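# Dispense three gumballs into the dish without dropping any

## Task

Press the plate hanging beneath the dispenser three times (each press releases a single gumball) so that three gumballs come out, get all three of them into the dish, and let none of them fall anywhere else.

## Robot and tools

Robot: two arms over a table. left_arm carries a left hand, and its base is on the +y side at about (+0.039, +0.558, 0) m. right_arm carries a right hand, with its base near (+0.030, -0.508, 0) m. Arm names do not match image sides. The scene frame has its origin on the table top midway between the bases, z up, and the table top at z = 0.

Hand point: a spot 0.15 m out from the wrist flange along the fingers and 0.05 m in front of the palm. Its +z runs along straight fingers and +y points out of the palm. For the right hand +x points across the palm away from the thumb; for the left hand +x points toward the thumb. Straight fingertips sit about 0.06 m beyond the point and 0.06 m behind it (-y). A wrist bracket on the little-finger side can strike things, and the wrist may hang below the hand point when the fingers are level.

The 28-number row (all values in [-1, 1], always full length even if one arm is idle): left_arm dx, dy, dz, rx, ry, rz; left hand little, ring, middle, index, thumb_bend, thumb_turn, force_limit, speed; then right_arm dx, dy, dz, rx, ry, rz; then the right hand's eight numbers in that same order. dx..rz are offsets, not poses: displacement and rotation vector along scene-frame axes, counted from that arm's Hand target at the start of the action or move, turning about the Hand target's position. 1.0 equals 0.6 m or 180 degrees. Sending the same offset again moves further. All zeros re-requests the current Hand target. The commanded orientation is clipped to 32 degrees from the measured one each step.

Hand numbers are absolute targets. Fingers and thumb_bend: +1 straight, -1 curled. thumb_turn: +1 beside the palm, -1 in front of it (needed to grip objects 0.035 to 0.065 m thick). force_limit maps -1 to about 0 N and +1 to 10 N at the fingertip (15 N for the two thumb motors). speed rises from near zero at -1 to full at +0.48 and above; use -0.94 or lower for a gentle grip. To keep a hand unchanged, repeat the eight numbers of the last row actually run for it; before any, use its hand_measured plus hand_force_limit and hand_speed.

execute_actions(actions, cameras): actions is a list of actions; each action is up to 15 rows, one per 1/30 s step, the last row held if fewer. Every row counts from the action's starting Hand target, not from the previous row. Images come only with an empty list or when cameras asks.

move(target, speed, blend, stop_force, zero, blocking, cameras): target is one 28-number row or up to 15 rows, all offsets from the same starting Hand targets. speed: m/s, 0.002 to 3.6, default 0.25 (turn rate twice that in rad/s), one number or one per target. blend: corner rounding in m for lists, 0 means stop at each. stop_force: 3 to 120 N, shared by both arms; ends an arm's path when its wrist sensor feels that much push against the motion; unreliable for light or loose contacts and for turning hands; omit it when backing off something. zero (only with stop_force, default true) re-zeros moving arms first. blocking=false returns after about 0.5 s while the move runs; not allowed with stop_force. Paths are straight, do not avoid obstacles, and should not pass near an arm's own base.

wait(seconds 0 to 10), stop() to brake a running move, zoom_image(camera, region [x0, y0, x1, y1] in pixels, at most 504 by 504) on the newest image of that camera, show_instructions() for reference pages, zero_wrist_force(arm: left_arm or right_arm), and finished_scene(scene: the current scene's number) to end the scene.

Cameras: cam_high and cam_low (896x504, fixed), cam_left_wrist and cam_right_wrist (672x504, fisheye, on the hands). The cameras argument takes names, ["all"] or [].

Results: per arm, Hand target (last commanded pose after clipping; next offsets start here), end_effector_position in metres and end_effector_quat_wxyz in the scene frame, velocities (omitted when joints read within noise), joint positions and torques, and Wrist force / Wrist torque along the hand's own axes plus the peak since the last shown reading. Per hand, hand_measured, hand_stopped_by (moving, target, force, stalled, fault) and hand_load_n (fingertip load, positive pushing the finger open; a dropped grip shows as near 0), in motor order. move adds a "move:" line: done, off_target, moving, held or fault, and limits=paced (pose clipped) or limits=held (steps withheld). The hand point often rests short of its Hand target; send the missing distance as an offset.

Avoid: net force around 150 N on an arm or contact torque at a joint limit (wrist joints 26.3 N m) triggers a 10 s fault stop. The arms are stiff, so aim only slightly past the plate when pressing, slowly. Do not let the arms or hands touch each other, or close one hand on the other. Do not let gumballs drop or fly, and never leave anything off the table. Long holding or straining heats motors; at 85 °C the arm brakes for 30 to 60 s.

Each tool is called after "Request:" in YAML: its name, and indented under it one key for each argument.

Reference images:

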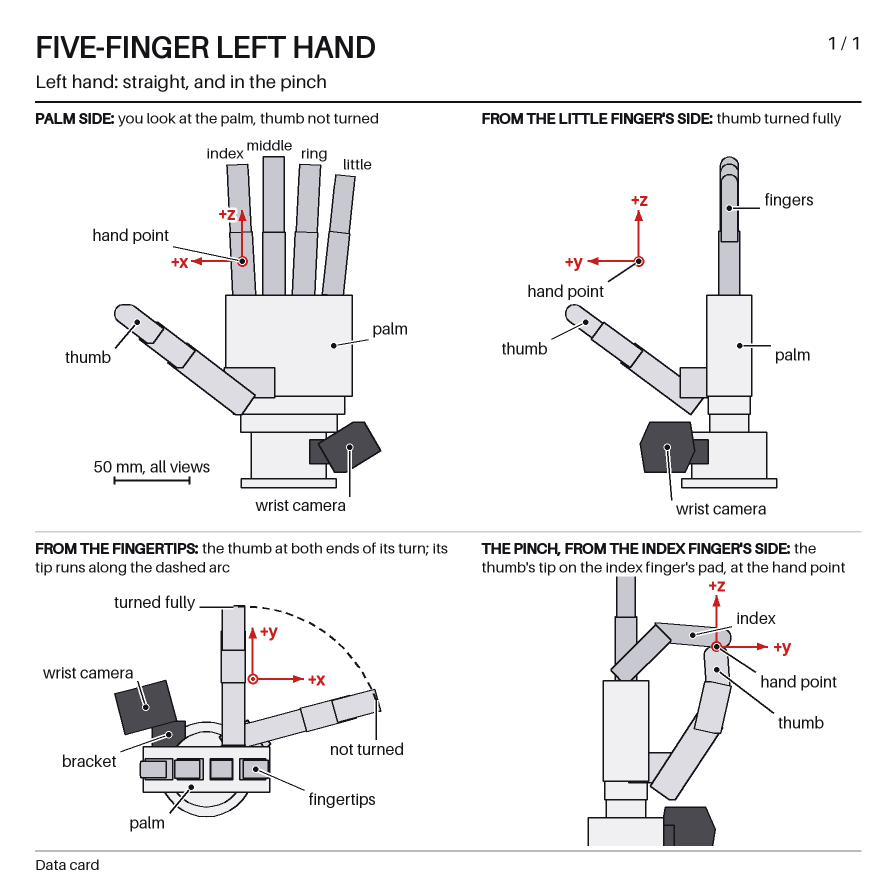

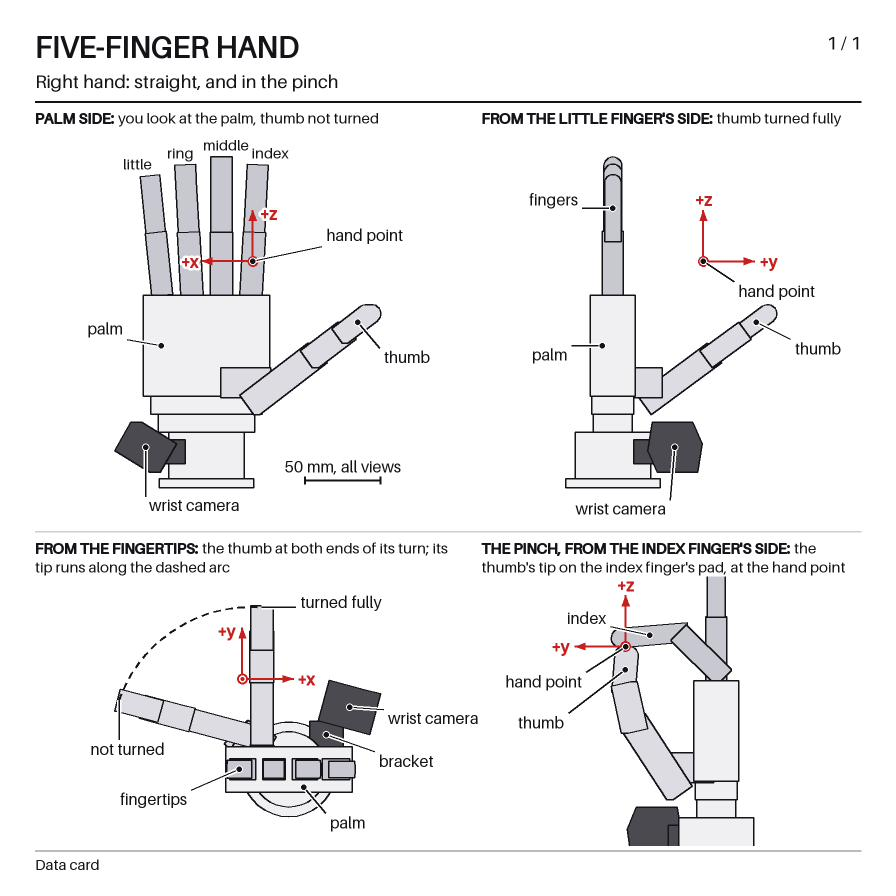

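## Session

Request:
execute_actions:
  actions: []

Scene clock: 0.00 s.
left_arm: end_effector_position=(+0.1579, +0.2856, +0.4782) hand_measured=(+1.000, +1.000, +1.000, +1.000, +1.000, +1.000) hand_load_n=(+0.0, +0.0, +0.0, +0.0, +0.0, +0.0) hand_stopped_by=(target, target, target, target, target, target) hand_force_limit=0.00 hand_speed=-0.80 end_effector_quat_wxyz=(+0.014, +0.938, -0.346, -0.019) | right_arm: end_effector_position=(+0.1324, -0.2415, +0.4849) hand_measured=(+1.000, +1.000, +1.000, +1.000, +1.000, +1.000) hand_load_n=(+0.0, +0.0, +0.0, +0.0, +0.0, -0.5) hand_stopped_by=(target, target, target, target, target, target) hand_force_limit=0.00 hand_speed=-0.80 end_effector_quat_wxyz=(-0.005, -0.365, +0.931, +0.007)
Joint positions: left_arm=[4.319 -1.441 -1.339 1.172 -1.541 1.891] | right_arm=[-1.183 -1.733 1.336 1.977 1.557 -1.905]
Joint velocities: within noise
Joint torques (N m): no reading
Wrist force (N): no reading
Wrist torque (N m): no reading
Wrist force, peak (N): no reading
Hand target: left_arm +0.1579, +0.2856, +0.4782; +0.014, +0.938, -0.346, -0.019 | right_arm +0.1324, -0.2415, +0.4849; -0.005, -0.365, +0.931, +0.007

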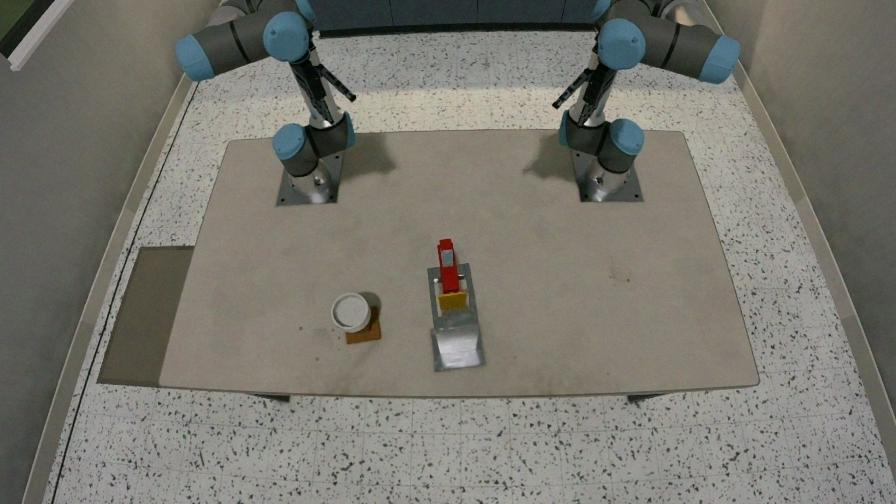

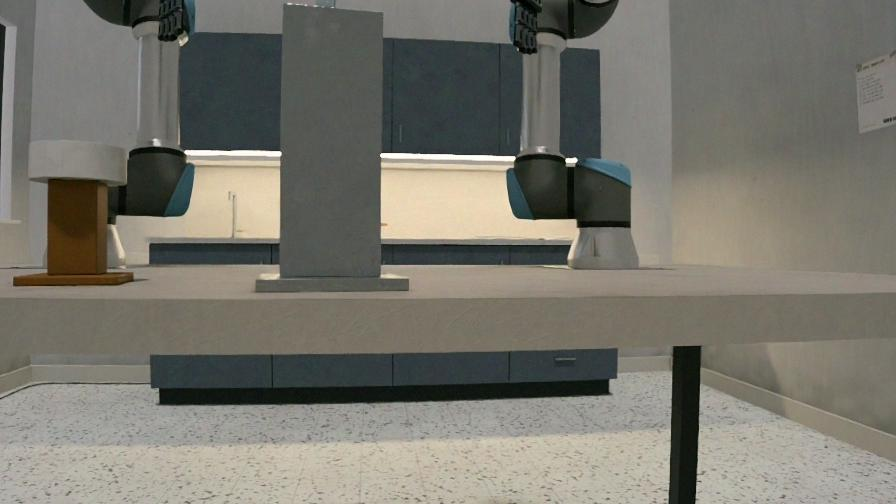

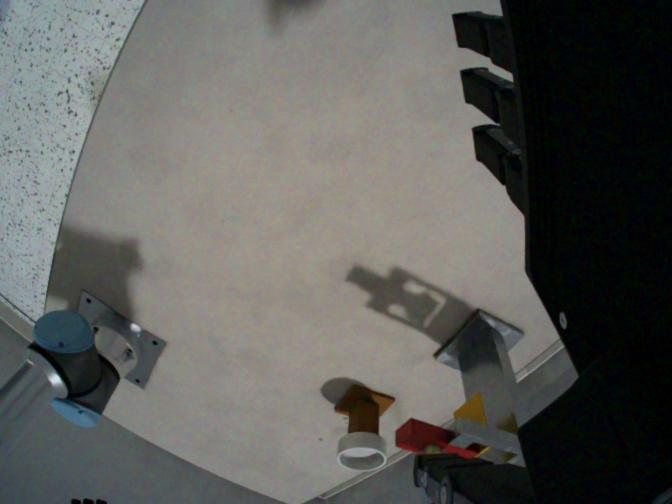

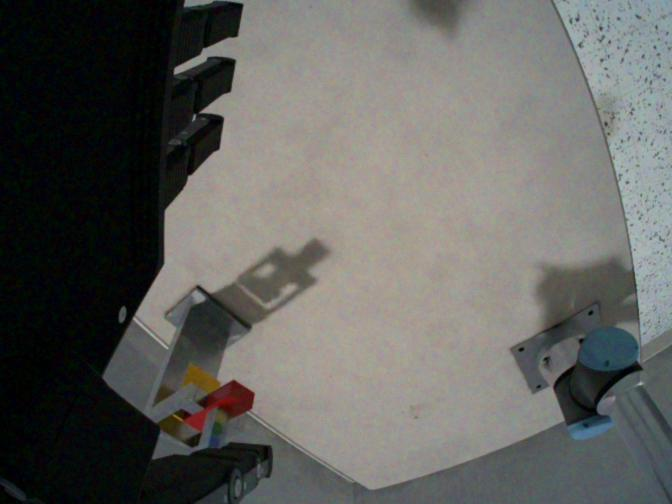

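Request:
zoom_image:
  camera: "cam_high"
  region: [400, 220, 520, 390]

Request:
zoom_image:
  camera: "cam_high"
  region: [310, 270, 410, 360]

Request:
zoom_image:
  camera: "cam_right_wrist"
  region: [120, 270, 320, 470]

Request:
zoom_image:
  camera: "cam_left_wrist"
  region: [320, 250, 580, 500]

Request:
zoom_image:
  camera: "cam_low"
  region: [0, 0, 450, 310]

Scaled by 2.965 from the camera's 896x504 image, which has a finer 1280x720 frame.

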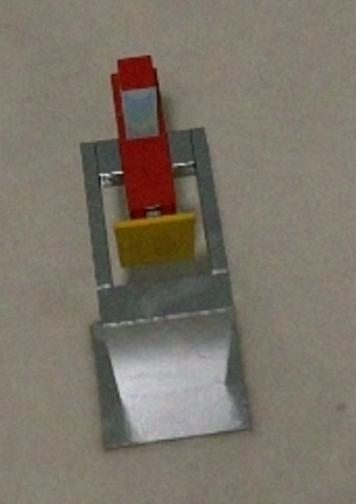

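Scaled by 5.040 from the camera's 896x504 image, which has a finer 1280x720 frame.

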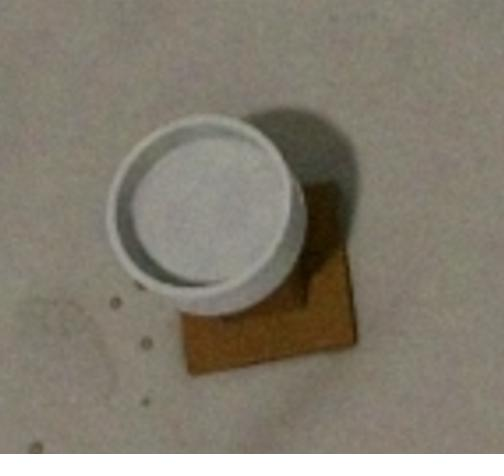

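Scaled by 2.520 from the camera's 672x504 image, which has a finer 960x720 frame.

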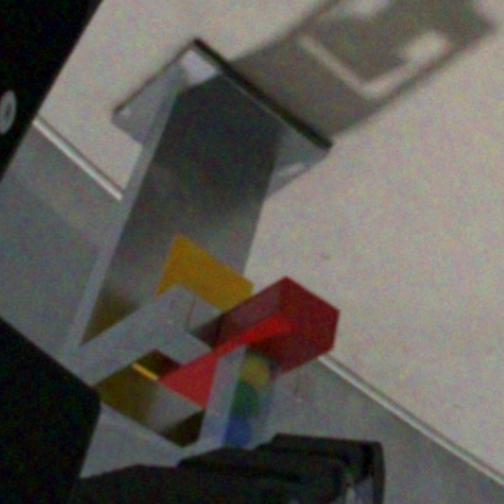

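Scaled by 1.938 from the camera's 672x504 image, which has a finer 960x720 frame.

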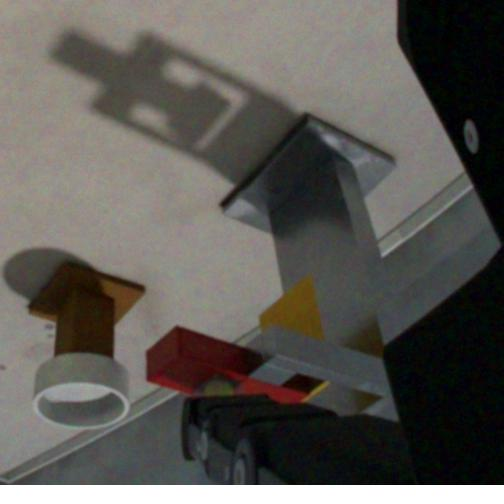

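Scaled by 1.120 from the camera's 896x504 image, which has a finer 1280x720 frame.

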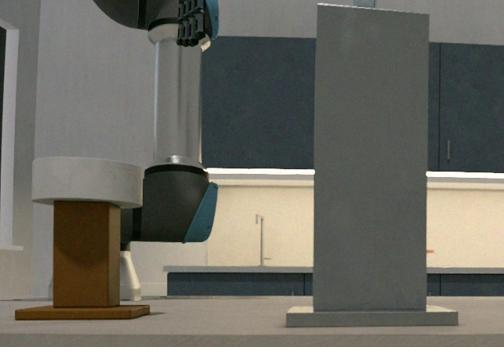

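Request:
move:
  target: [0.312,-0.188,-0.263,-0.114,-0.192,0.1126,1,1,1,1,1,1,0,-0.8,0,0,0,0,0,0,1,1,1,1,1,1,0,-0.8]
  cameras: ["cam_left_wrist"]

Scene clock: 110.83 s.
left_arm: end_effector_position=(+0.3451, +0.1729, +0.3205) hand_measured=(+1.000, +1.000, +1.000, +1.000, +1.000, +1.000) hand_load_n=(+0.0, +0.0, +0.0, +0.0, +0.0, +0.0) hand_stopped_by=(target, target, target, target, target, target) hand_force_limit=0.00 hand_speed=-0.80 end_effector_quat_wxyz=(+0.078, +0.929, -0.166, +0.321) | right_arm: end_effector_position=(+0.1324, -0.2415, +0.4849) hand_measured=(+1.000, +1.000, +1.000, +1.000, +1.000, +1.000) hand_load_n=(+0.0, +0.0, +0.0, +0.0, +0.0, +0.0) hand_stopped_by=(target, target, target, target, target, target) hand_force_limit=0.00 hand_speed=-0.80 end_effector_quat_wxyz=(-0.005, -0.365, +0.931, +0.007)
Joint positions: left_arm=[4.149 -1.48 -1.737 2.314 -1.659 1.397] | right_arm=[-1.183 -1.733 1.336 1.977 1.557 -1.905]
Joint torques (N m): left_arm=[-11.27 8.67 6.15 0.94 -1.45 -2.12] | right_arm=[1.15 -9.4 -19.04 2.39 -0.17 -0.14]
Wrist force (N): left_arm=[-0.6 -0.2 -0.8] | right_arm=[-0.2 -0.3 -0.2]
Wrist torque (N m): left_arm=[0.04 0.06 -0.09] | right_arm=[-0.03 0.03 -0.01]
Wrist force, peak (N): left_arm=[-1.2 0.0 -1.1] | right_arm=[0.3 0.4 -0.4]
Hand target: left_arm +0.3451, +0.1728, +0.3204; +0.078, +0.929, -0.166, +0.321 | right_arm +0.1324, -0.2415, +0.4849; -0.005, -0.365, +0.931, +0.007
Off the commanded pose: left_arm 0.000 m, 0 deg | right_arm 0.000 m, 0 deg.
move: done
camera_calibration:
cam_left_wrist: T_world_to_cam=[[0.539886, 0.836873, 0.0903664, -0.362044], [0.252215, -0.263258, 0.931173, -0.341684], [0.803063, -0.479936, -0.353201, 0.0372236], [0, 0, 0, 1]] pos_world=[0.251747, 0.230898, 0.364031]
Images, in order (width x height): cam_left_wrist 672x504.

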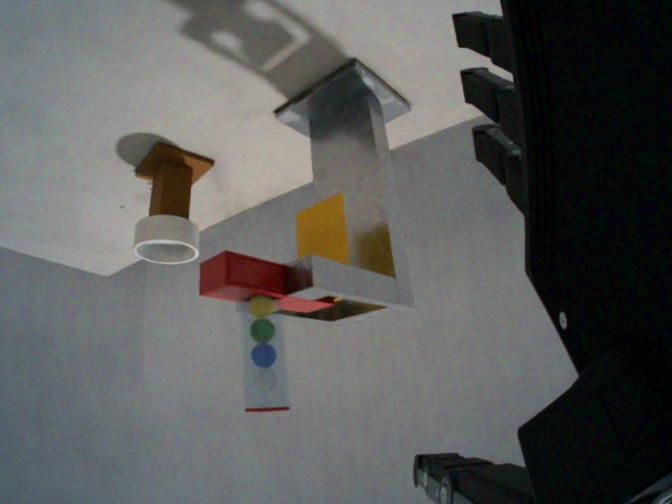

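Request:
zoom_image:
  camera: "cam_left_wrist"
  region: [180, 40, 440, 430]

Scaled by 1.292 from the camera's 672x504 image, which has a finer 960x720 frame.

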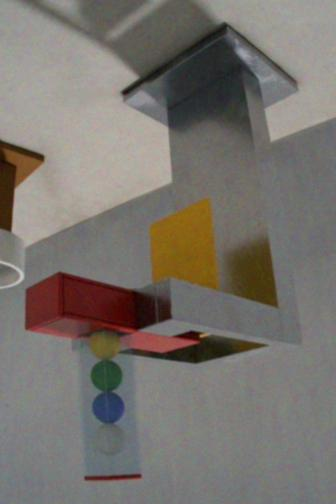

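Request:
move:
  target: [0.157,-0.015,-0.243,-0.1104,-0.2118,-0.0597,1,1,1,1,1,1,0,-0.8,0.48,-0.106,-0.508,0.1625,-0.328,-0.1691,1,1,1,1,1,1,0,-0.8]
  cameras: ["all"]

Scene clock: 175.90 s.
left_arm: end_effector_position=(+0.4393, +0.1638, +0.1746) hand_measured=(+1.000, +1.000, +1.000, +1.000, +1.000, +1.000) hand_load_n=(+0.0, +0.0, +0.0, +0.0, +0.0, +0.0) hand_stopped_by=(target, target, target, target, target, target) hand_force_limit=0.00 hand_speed=-0.80 end_effector_quat_wxyz=(+0.205, +0.728, -0.210, +0.620) | right_arm: end_effector_position=(+0.4204, -0.3051, +0.1802) hand_measured=(+1.000, +1.000, +1.000, +1.000, +1.000, +1.000) hand_load_n=(+0.0, -0.5, +0.0, +0.0, +0.0, +0.0) hand_stopped_by=(target, target, target, target, target, target) hand_force_limit=0.00 hand_speed=-0.80 end_effector_quat_wxyz=(+0.533, -0.067, +0.842, +0.053)
Joint positions: left_arm=[4.428 -1.677 -2.367 3.888 -1.254 1.581] | right_arm=[-1.801 -1.91 2.494 -0.113 1.224 -1.722]
Joint torques (N m): left_arm=[13.25 10.56 0.68 2.58 1.54 -2.01] | right_arm=[10.7 5.83 -6.69 -2.56 1.48 2.22]
Wrist force (N): left_arm=[-1.2 -1.3 -2.3] | right_arm=[-0.6 0.7 -1.1]
Wrist torque (N m): left_arm=[-0.06 0.04 -0.02] | right_arm=[0.10 0.31 -0.14]
Wrist force, peak (N): left_arm=[-1.6 -1.2 -2.3] | right_arm=[-0.7 0.8 -1.5]
Hand target: left_arm +0.4393, +0.1638, +0.1746; +0.205, +0.728, -0.210, +0.620 | right_arm +0.4204, -0.3051, +0.1801; +0.533, -0.067, +0.842, +0.053
Off the commanded pose: left_arm 0.000 m, 0 deg | right_arm 0.000 m, 0 deg.
move: done
camera_calibration:
cam_left_wrist: T_world_to_cam=[[0.599256, 0.776493, 0.194811, -0.426667], [-0.409459, 0.0881799, 0.908057, 0.00515509], [0.687921, -0.623926, 0.370784, -0.146553], [0, 0, 0, 1]] pos_world=[0.35861, 0.239411, 0.132778]
cam_right_wrist: T_world_to_cam=[[-0.239777, 0.950748, -0.19643, 0.430303], [-0.183663, 0.154256, 0.97081, -0.0588235], [0.953297, 0.268855, 0.137631, -0.229699], [0, 0, 0, 1]] pos_world=[0.311344, -0.33828, 0.173244]

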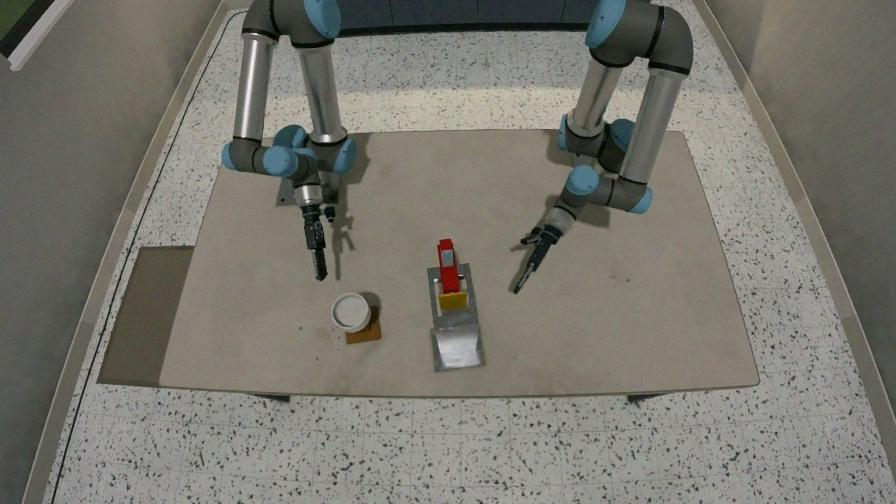

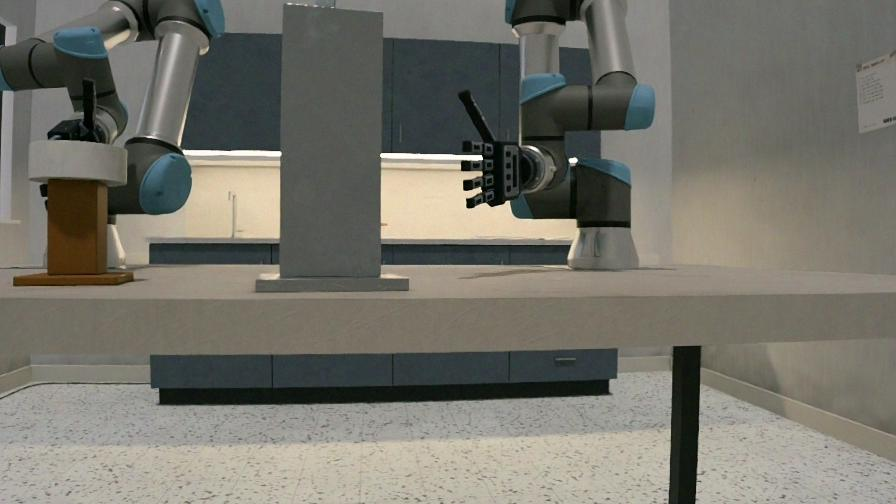

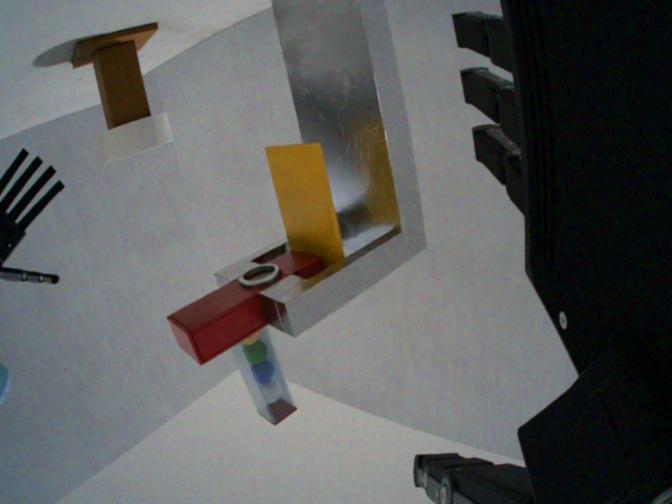

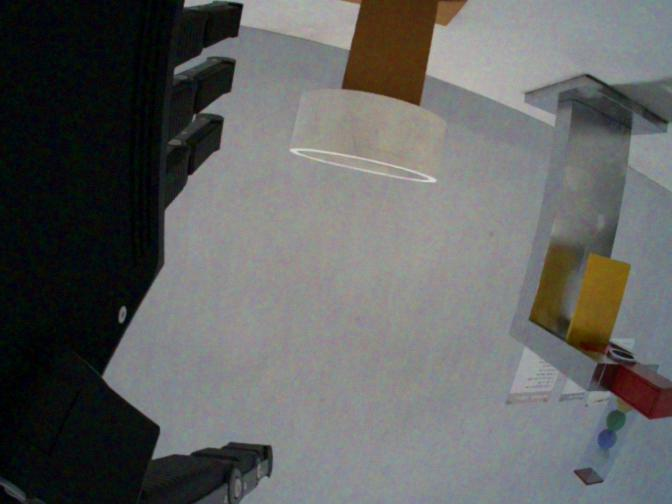

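Request:
zoom_image:
  camera: "cam_left_wrist"
  region: [150, 120, 440, 440]

Request:
zoom_image:
  camera: "cam_right_wrist"
  region: [492, 220, 672, 500]

Request:
zoom_image:
  camera: "cam_right_wrist"
  region: [270, 0, 490, 200]

Scaled by 1.575 from the camera's 672x504 image, which has a finer 960x720 frame.

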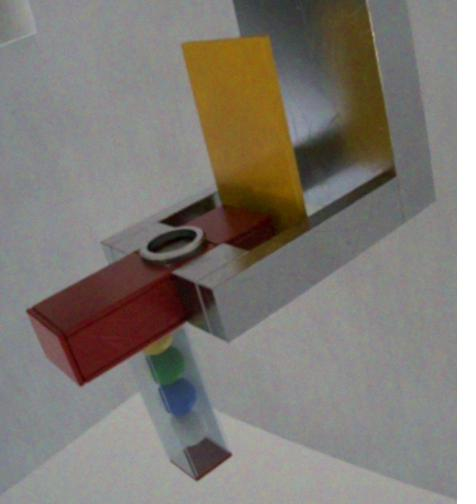

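Scaled by 1.800 from the camera's 672x504 image, which has a finer 960x720 frame.

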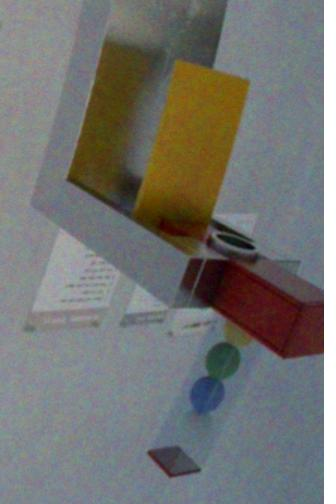

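Scaled by 2.291 from the camera's 672x504 image, which has a finer 960x720 frame.

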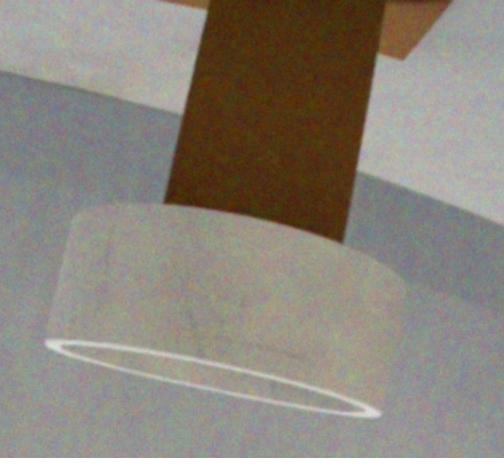

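Request:
move:
  target:
    - [0,0,0,0,0,0,1,1,1,1,1,1,0,-0.8,0,-0.042,0.05,0.4644,0.0388,-0.1692,1,1,1,1,1,-1,0,0]
    - [0,0,0,0,0,0,1,1,1,1,1,1,0,-0.8,0.0317,0.0033,-0.1333,0.9417,0.1697,-0.2675,1,1,1,1,1,-1,0,0]
  speed: 0.5
  cameras: ["all"]

Scene clock: 568.40 s.
left_arm: end_effector_position=(+0.4393, +0.1638, +0.1746) hand_measured=(+1.000, +1.000, +1.000, +1.000, +1.000, +1.000) hand_load_n=(+0.0, +0.0, +0.0, +0.0, +0.0, +0.0) hand_stopped_by=(target, target, target, target, target, target) hand_force_limit=0.00 hand_speed=-0.80 end_effector_quat_wxyz=(+0.205, +0.728, -0.210, +0.620) | right_arm: end_effector_position=(+0.4394, -0.3032, +0.1002) hand_measured=(+1.000, +1.000, +1.000, +1.000, +1.000, -1.000) hand_load_n=(+0.0, +0.0, +0.0, +0.0, +0.0, +0.5) hand_stopped_by=(target, target, target, target, target, target) hand_force_limit=0.00 hand_speed=0.00 end_effector_quat_wxyz=(-0.060, +0.740, +0.067, +0.667)
Joint positions: left_arm=[4.428 -1.677 -2.367 3.888 -1.254 1.58] | right_arm=[-1.158 -1.49 2.491 -0.894 1.826 1.597]
Joint torques (N m): left_arm=[12.6 11.82 1.13 2.77 1.54 -2] | right_arm=[9.69 -7.45 -25.74 -4.01 1.54 1.79]
Wrist force (N): left_arm=[-1.0 -1.0 -2.5] | right_arm=[1.1 -0.7 0.1]
Wrist torque (N m): left_arm=[-0.01 0.00 -0.02] | right_arm=[-0.17 -0.24 0.05]
Wrist force, peak (N): left_arm=[-1.4 -1.2 -2.7] | right_arm=[0.1 -0.2 -2.6]
Hand target: left_arm +0.4393, +0.1638, +0.1746; +0.205, +0.728, -0.210, +0.620 | right_arm +0.4395, -0.3031, +0.1002; -0.060, +0.740, +0.067, +0.667
Off the commanded pose: left_arm 0.000 m, 0 deg | right_arm 0.000 m, 0 deg.
move: done
camera_calibration:
cam_left_wrist: T_world_to_cam=[[0.599256, 0.776493, 0.194811, -0.426667], [-0.409459, 0.0881799, 0.908057, 0.00515509], [0.687921, -0.623926, 0.370784, -0.146553], [0, 0, 0, 1]] pos_world=[0.35861, 0.239411, 0.132778]
cam_right_wrist: T_world_to_cam=[[0.221645, -0.949496, 0.222106, -0.403477], [-0.587591, -0.311823, -0.746661, 0.230316], [0.77821, 0.0349862, -0.627029, -0.154776], [0, 0, 0, 1]] pos_world=[0.345208, -0.305866, 0.164533]

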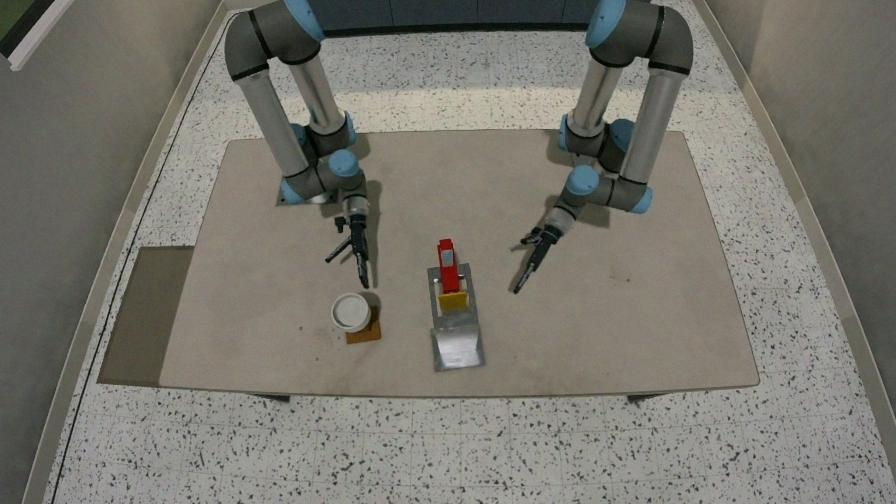

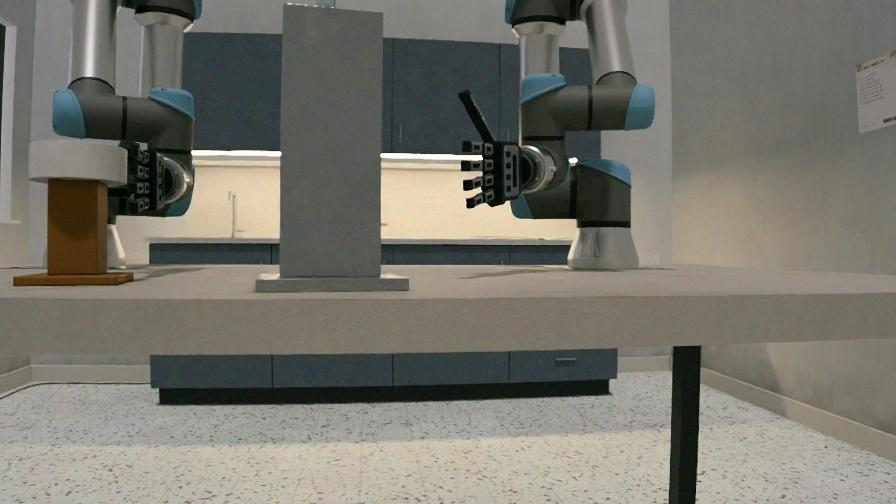

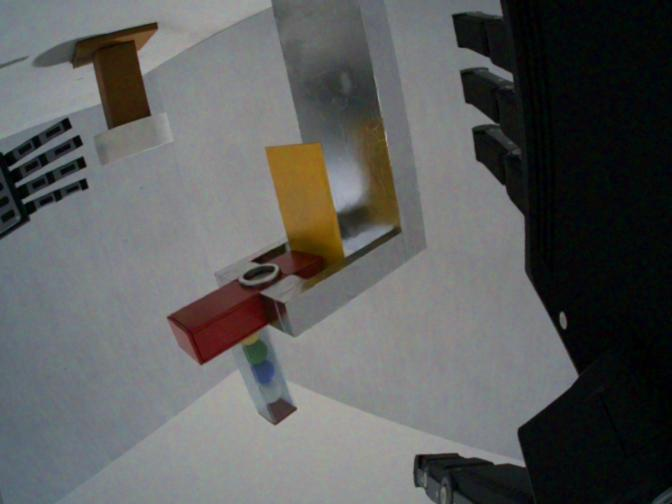

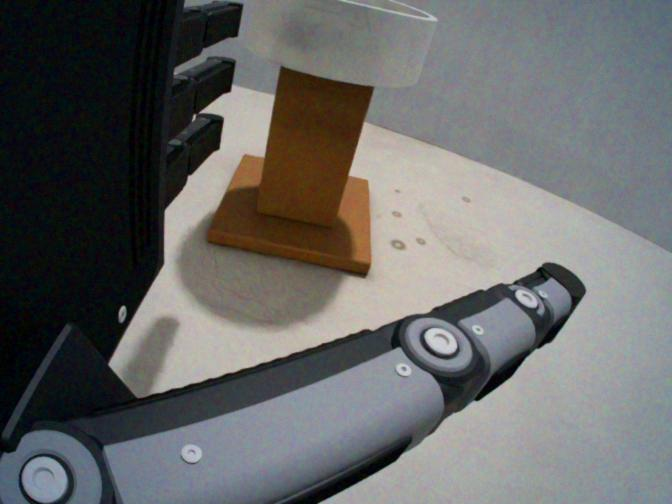

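Request:
move:
  target: [0,0,0,0,0,0,1,1,1,1,1,1,0,-0.8,0.001,0.0042,-0.1183,0,0,0,1,1,1,1,1,-1,0,0]
  speed: 0.1
  stop_force: 12
  cameras: ["cam_low","cam_right_wrist"]

Request:
zoom_image:
  camera: "cam_low"
  region: [0, 120, 220, 300]

Scene clock: 594.07 s.
left_arm: end_effector_position=(+0.4393, +0.1638, +0.1746) hand_measured=(+1.000, +1.000, +1.000, +1.000, +1.000, +1.000) hand_load_n=(+0.0, +0.0, +0.0, +0.0, +0.0, +0.0) hand_stopped_by=(target, target, target, target, target, target) hand_force_limit=0.00 hand_speed=-0.80 end_effector_quat_wxyz=(+0.205, +0.728, -0.210, +0.620) | right_arm: end_effector_position=(+0.4401, -0.3006, +0.0292) hand_measured=(+1.000, +1.000, +1.000, +1.000, +1.000, -1.000) hand_load_n=(+0.0, +0.0, +0.0, +0.0, +0.0, +0.0) hand_stopped_by=(target, target, target, target, target, target) hand_force_limit=0.00 hand_speed=0.00 end_effector_quat_wxyz=(-0.060, +0.740, +0.067, +0.667)
Joint positions: left_arm=[4.428 -1.677 -2.367 3.888 -1.254 1.58] | right_arm=[-1.149 -1.227 2.526 -1.191 1.834 1.598]
Joint torques (N m): left_arm=[13.98 11.41 0.62 2.61 1.25 -1.9] | right_arm=[10.07 -11.86 4.26 -3.62 1.74 -2.35]
Wrist force (N): left_arm=[-1.2 -1.0 -2.4] | right_arm=[1.3 -0.8 0.1]
Wrist torque (N m): left_arm=[-0.02 0.03 -0.03] | right_arm=[-0.18 -0.30 0.15]
Wrist force, peak (N): left_arm=[-1.2 -1.3 -2.6] | right_arm=[2.0 -1.0 0.0]
Hand target: left_arm +0.4393, +0.1638, +0.1746; +0.205, +0.728, -0.210, +0.620 | right_arm +0.4401, -0.3006, +0.0292; -0.060, +0.740, +0.067, +0.667
Off the commanded pose: left_arm 0.000 m, 0 deg | right_arm 0.000 m, 0 deg.
move: done
camera_calibration:
cam_right_wrist: T_world_to_cam=[[0.221595, -0.949558, 0.221889, -0.385447], [-0.587614, -0.311621, -0.746727, 0.178511], [0.778206, 0.0350858, -0.627028, -0.199819], [0, 0, 0, 1]] pos_world=[0.345808, -0.303366, 0.0935332]
Images, in order (width x height): cam_low 896x504, cam_right_wrist 672x504.

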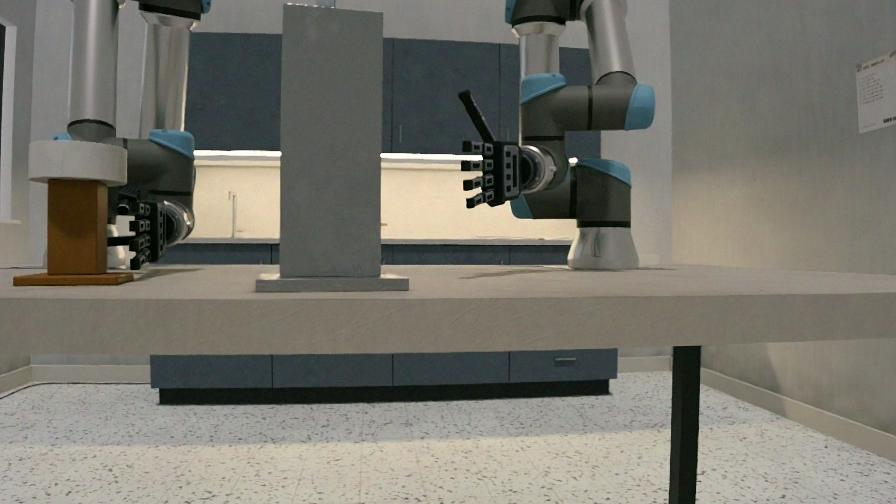

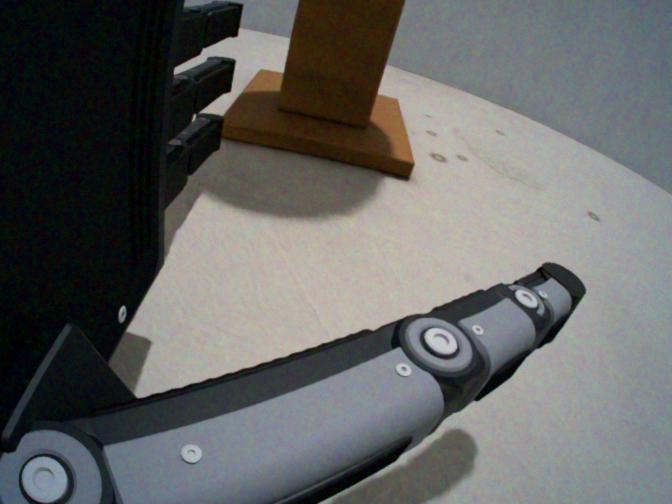

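Scaled by 2.291 from the camera's 896x504 image, which has a finer 1280x720 frame.

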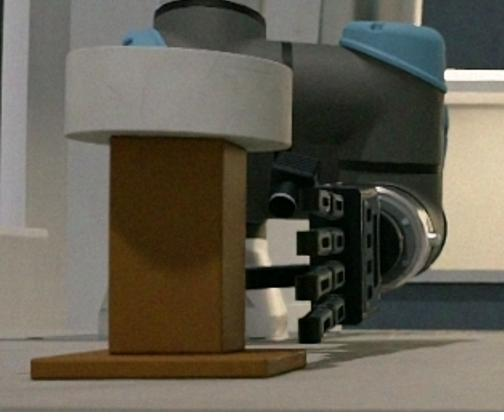

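Request:
move:
  target: [0,0,0,0,0,0,1,1,1,1,1,1,0,-0.8,0,0,0,0.002,-0.0109,0,1,1,1,1,1,-1,0,0]

Request:
move:
  target: [0,0,0,0,0,0,1,1,1,1,1,1,0,-0.8,0.164,0.0302,0,0,0,0,1,1,1,1,1,-1,0,0]
  speed: 0.08
  stop_force: 6
  cameras: ["cam_low","cam_right_wrist","cam_left_wrist"]

Request:
zoom_image:
  camera: "cam_low"
  region: [0, 120, 220, 300]

Request:
zoom_image:
  camera: "cam_left_wrist"
  region: [0, 0, 220, 220]

Scene clock: 649.17 s.
left_arm: end_effector_position=(+0.4393, +0.1638, +0.1746) hand_measured=(+1.000, +1.000, +1.000, +1.000, +1.000, +1.000) hand_load_n=(+0.0, +0.0, +0.0, +0.0, +0.0, -0.5) hand_stopped_by=(target, target, target, target, target, target) hand_force_limit=0.00 hand_speed=-0.80 end_effector_quat_wxyz=(+0.205, +0.728, -0.210, +0.620) | right_arm: end_effector_position=(+0.4401, -0.3006, +0.0292) hand_measured=(+1.000, +1.000, +1.000, +1.000, +1.000, -1.000) hand_load_n=(+0.5, +0.0, +0.0, +0.0, +0.0, +0.0) hand_stopped_by=(target, target, target, target, target, target) hand_force_limit=0.00 hand_speed=0.00 end_effector_quat_wxyz=(-0.061, +0.728, +0.066, +0.679)
Joint positions: left_arm=[4.428 -1.677 -2.367 3.888 -1.254 1.58] | right_arm=[-1.147 -1.199 2.54 -1.269 1.837 1.589]
Joint torques (N m): left_arm=[12.2 12.05 0.57 2.76 1.36 -2.01] | right_arm=[10.44 -12.09 6.36 -3.7 1.56 -1.91]
Wrist force (N): left_arm=[-1.2 -1.2 -2.2] | right_arm=[1.1 -0.9 0.1]
Wrist torque (N m): left_arm=[-0.06 0.04 -0.03] | right_arm=[-0.20 -0.26 0.14]
Wrist force, peak (N): left_arm=[-1.1 -1.3 -2.8] | right_arm=[1.6 -0.9 0.0]
Hand target: left_arm +0.4393, +0.1638, +0.1746; +0.205, +0.728, -0.210, +0.620 | right_arm +0.4401, -0.3006, +0.0292; -0.061, +0.728, +0.066, +0.679
Off the commanded pose: left_arm 0.000 m, 0 deg | right_arm 0.000 m, 0 deg.
move: done

Scene clock: 651.50 s.
left_arm: end_effector_position=(+0.4393, +0.1638, +0.1746) hand_measured=(+1.000, +1.000, +1.000, +1.000, +1.000, +1.000) hand_load_n=(+0.0, +0.5, +0.0, +0.0, +0.0, +0.0) hand_stopped_by=(target, target, target, target, target, target) hand_force_limit=0.00 hand_speed=-0.80 end_effector_quat_wxyz=(+0.205, +0.728, -0.210, +0.620) | right_arm: end_effector_position=(+0.5385, -0.2825, +0.0292) hand_measured=(+1.000, +1.000, +1.000, +1.000, +1.000, -1.000) hand_load_n=(+0.0, +0.0, +0.0, +0.0, +0.0, +0.5) hand_stopped_by=(target, target, target, target, target, target) hand_force_limit=0.00 hand_speed=0.00 end_effector_quat_wxyz=(-0.061, +0.728, +0.066, +0.679)
Joint positions: left_arm=[4.428 -1.677 -2.367 3.888 -1.254 1.58] | right_arm=[-1.227 -1.108 2.312 -1.134 1.757 1.583]
Joint torques (N m): left_arm=[13.64 12.12 1.66 2.47 1.13 -1.97] | right_arm=[-10.18 -17.95 -21.25 0.62 -1.95 -2.24]
Wrist force (N): left_arm=[-1.1 -1.1 -2.2] | right_arm=[1.3 -0.7 0.2]
Wrist torque (N m): left_arm=[-0.04 0.03 -0.03] | right_arm=[-0.21 -0.28 0.14]
Wrist force, peak (N): left_arm=[-1.4 -1.2 -2.4] | right_arm=[1.8 -0.9 0.2]
Hand target: left_arm +0.4393, +0.1638, +0.1746; +0.205, +0.728, -0.210, +0.620 | right_arm +0.5385, -0.2825, +0.0292; -0.061, +0.728, +0.066, +0.679
Off the commanded pose: left_arm 0.000 m, 0 deg | right_arm 0.000 m, 0 deg.
move: done
camera_calibration:
cam_left_wrist: T_world_to_cam=[[0.599256, 0.776493, 0.194811, -0.426667], [-0.409459, 0.0881799, 0.908057, 0.00515509], [0.687921, -0.623926, 0.370784, -0.146553], [0, 0, 0, 1]] pos_world=[0.35861, 0.239411, 0.132778]
cam_right_wrist: T_world_to_cam=[[0.214012, -0.950948, 0.223376, -0.386408], [-0.561634, -0.306885, -0.768368, 0.229988], [0.799228, 0.0389845, -0.599762, -0.287946], [0, 0, 0, 1]] pos_world=[0.442, -0.285649, 0.0903306]
Images, in order (width x height): cam_low 896x504, cam_left_wrist 672x504, cam_right_wrist 672x504.

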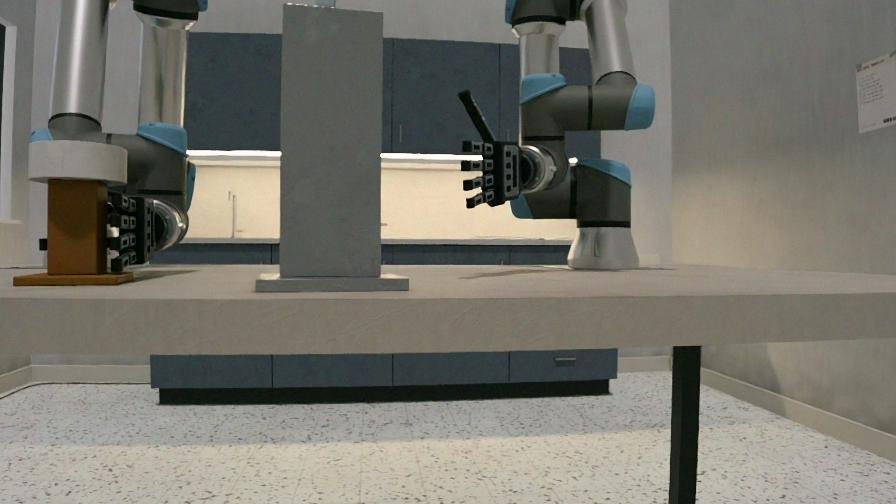

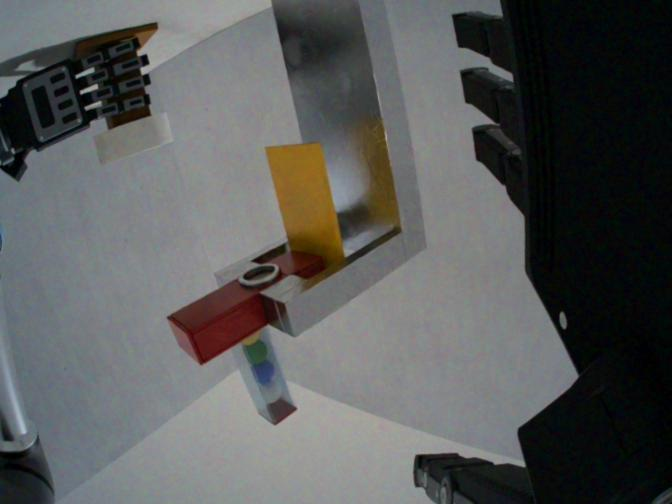

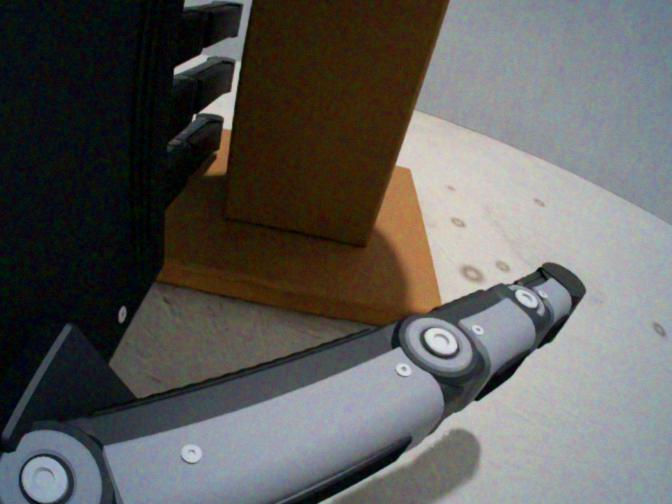

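Scaled by 2.291 from the camera's 896x504 image, which has a finer 1280x720 frame.

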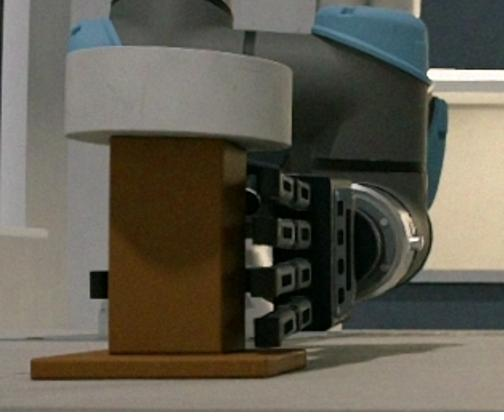

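Scaled by 2.291 from the camera's 672x504 image, which has a finer 960x720 frame.

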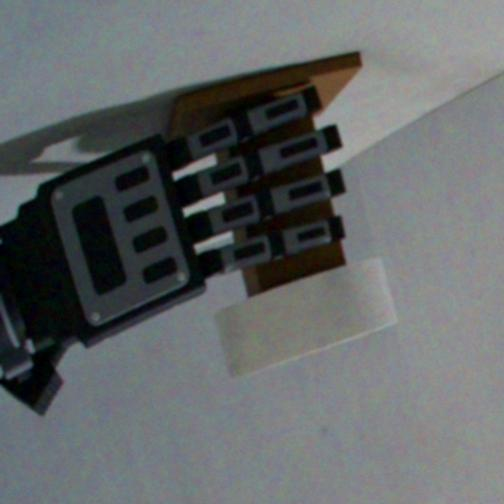

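Request:
move:
  target: [0,0,0,0,0,0,1,1,1,1,1,1,0,-0.8,0.0803,0.0138,0,0,0,0,1,1,1,1,1,-1,0,0]
  speed: 0.04
  stop_force: 5
  cameras: ["cam_low","cam_right_wrist","cam_left_wrist"]

Request:
zoom_image:
  camera: "cam_low"
  region: [0, 120, 220, 300]

Request:
zoom_image:
  camera: "cam_left_wrist"
  region: [0, 0, 220, 220]

Scene clock: 662.23 s.
left_arm: end_effector_position=(+0.4393, +0.1638, +0.1746) hand_measured=(+1.000, +1.000, +1.000, +1.000, +1.000, +1.000) hand_load_n=(+0.5, +0.0, +0.0, +0.0, +0.0, -0.5) hand_stopped_by=(target, target, target, target, target, target) hand_force_limit=0.00 hand_speed=-0.80 end_effector_quat_wxyz=(+0.205, +0.728, -0.210, +0.620) | right_arm: end_effector_position=(+0.5866, -0.2742, +0.0292) hand_measured=(+1.000, +1.000, +1.000, +1.000, +1.000, -1.000) hand_load_n=(+0.0, +0.0, +0.0, +0.0, +0.0, +0.0) hand_stopped_by=(target, target, target, target, target, target) hand_force_limit=0.00 hand_speed=0.00 end_effector_quat_wxyz=(-0.061, +0.728, +0.066, +0.679)
Joint positions: left_arm=[4.428 -1.677 -2.367 3.888 -1.254 1.58] | right_arm=[-1.253 -1.055 2.191 -1.065 1.732 1.582]
Joint torques (N m): left_arm=[12.65 11.75 1.52 2.7 1.12 -1.73] | right_arm=[-9.49 -20.29 -23.99 0.66 -1.73 -2.21]
Wrist force (N): left_arm=[-1.0 -1.1 -2.4] | right_arm=[1.4 -0.8 0.0]
Wrist torque (N m): left_arm=[-0.02 0.00 -0.02] | right_arm=[-0.22 -0.29 0.13]
Wrist force, peak (N): left_arm=[-1.2 -1.4 -2.7] | right_arm=[1.8 -0.8 -0.1]
Hand target: left_arm +0.4393, +0.1638, +0.1746; +0.205, +0.728, -0.210, +0.620 | right_arm +0.5866, -0.2742, +0.0292; -0.061, +0.728, +0.066, +0.679
Off the commanded pose: left_arm 0.000 m, 0 deg | right_arm 0.000 m, 0 deg.
move: done
camera_calibration:
cam_left_wrist: T_world_to_cam=[[0.599256, 0.776493, 0.194811, -0.426667], [-0.409459, 0.0881799, 0.908057, 0.00515509], [0.687921, -0.623926, 0.370784, -0.146553], [0, 0, 0, 1]] pos_world=[0.35861, 0.239411, 0.132778]
cam_right_wrist: T_world_to_cam=[[0.214012, -0.950948, 0.223376, -0.388831], [-0.561634, -0.306885, -0.768368, 0.259606], [0.799228, 0.0389845, -0.599762, -0.326792], [0, 0, 0, 1]] pos_world=[0.4902, -0.277349, 0.0903306]
Images, in order (width x height): cam_low 896x504, cam_left_wrist 672x504, cam_right_wrist 672x504.

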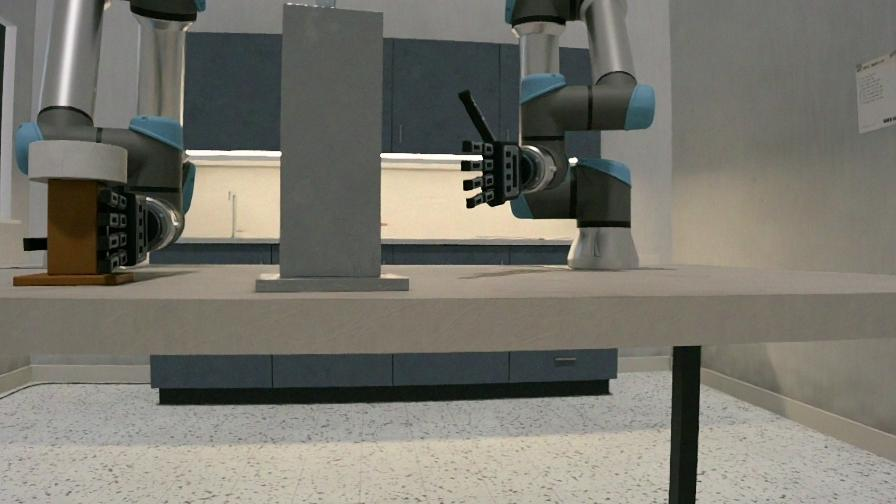

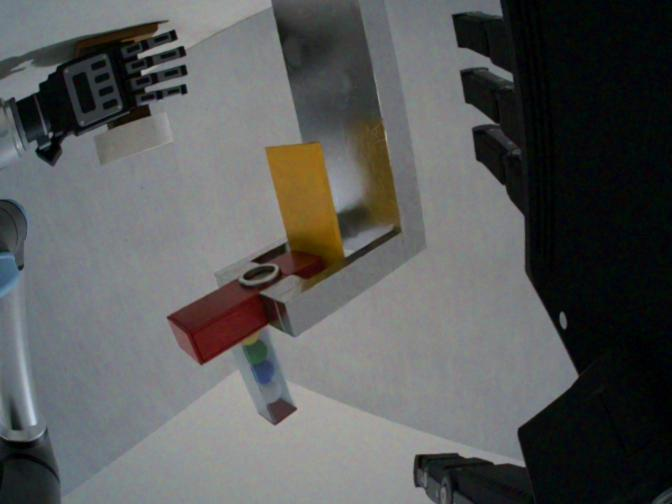

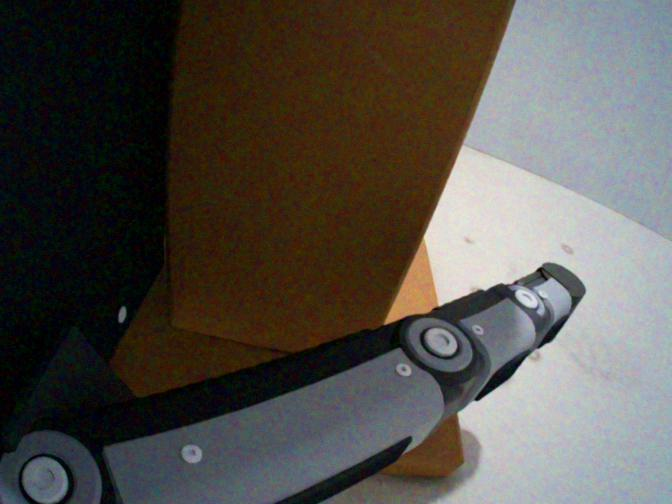

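Scaled by 2.291 from the camera's 896x504 image, which has a finer 1280x720 frame.

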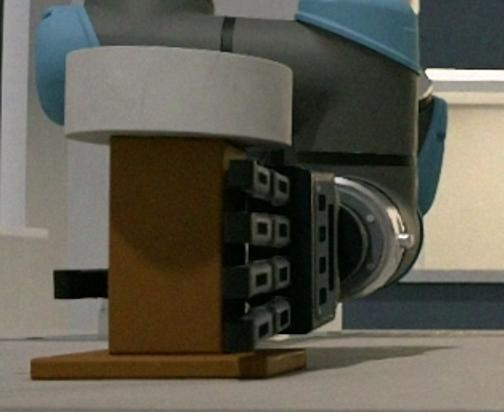

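Scaled by 2.291 from the camera's 672x504 image, which has a finer 960x720 frame.

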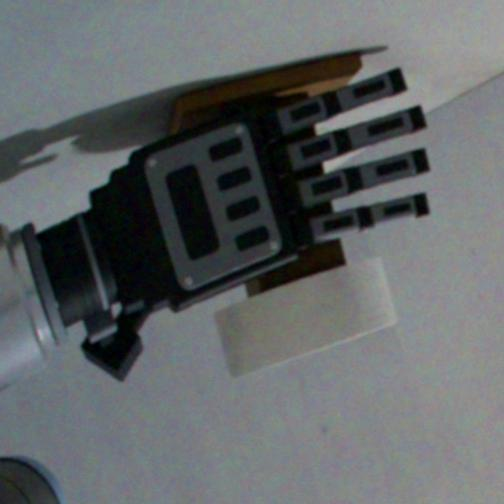

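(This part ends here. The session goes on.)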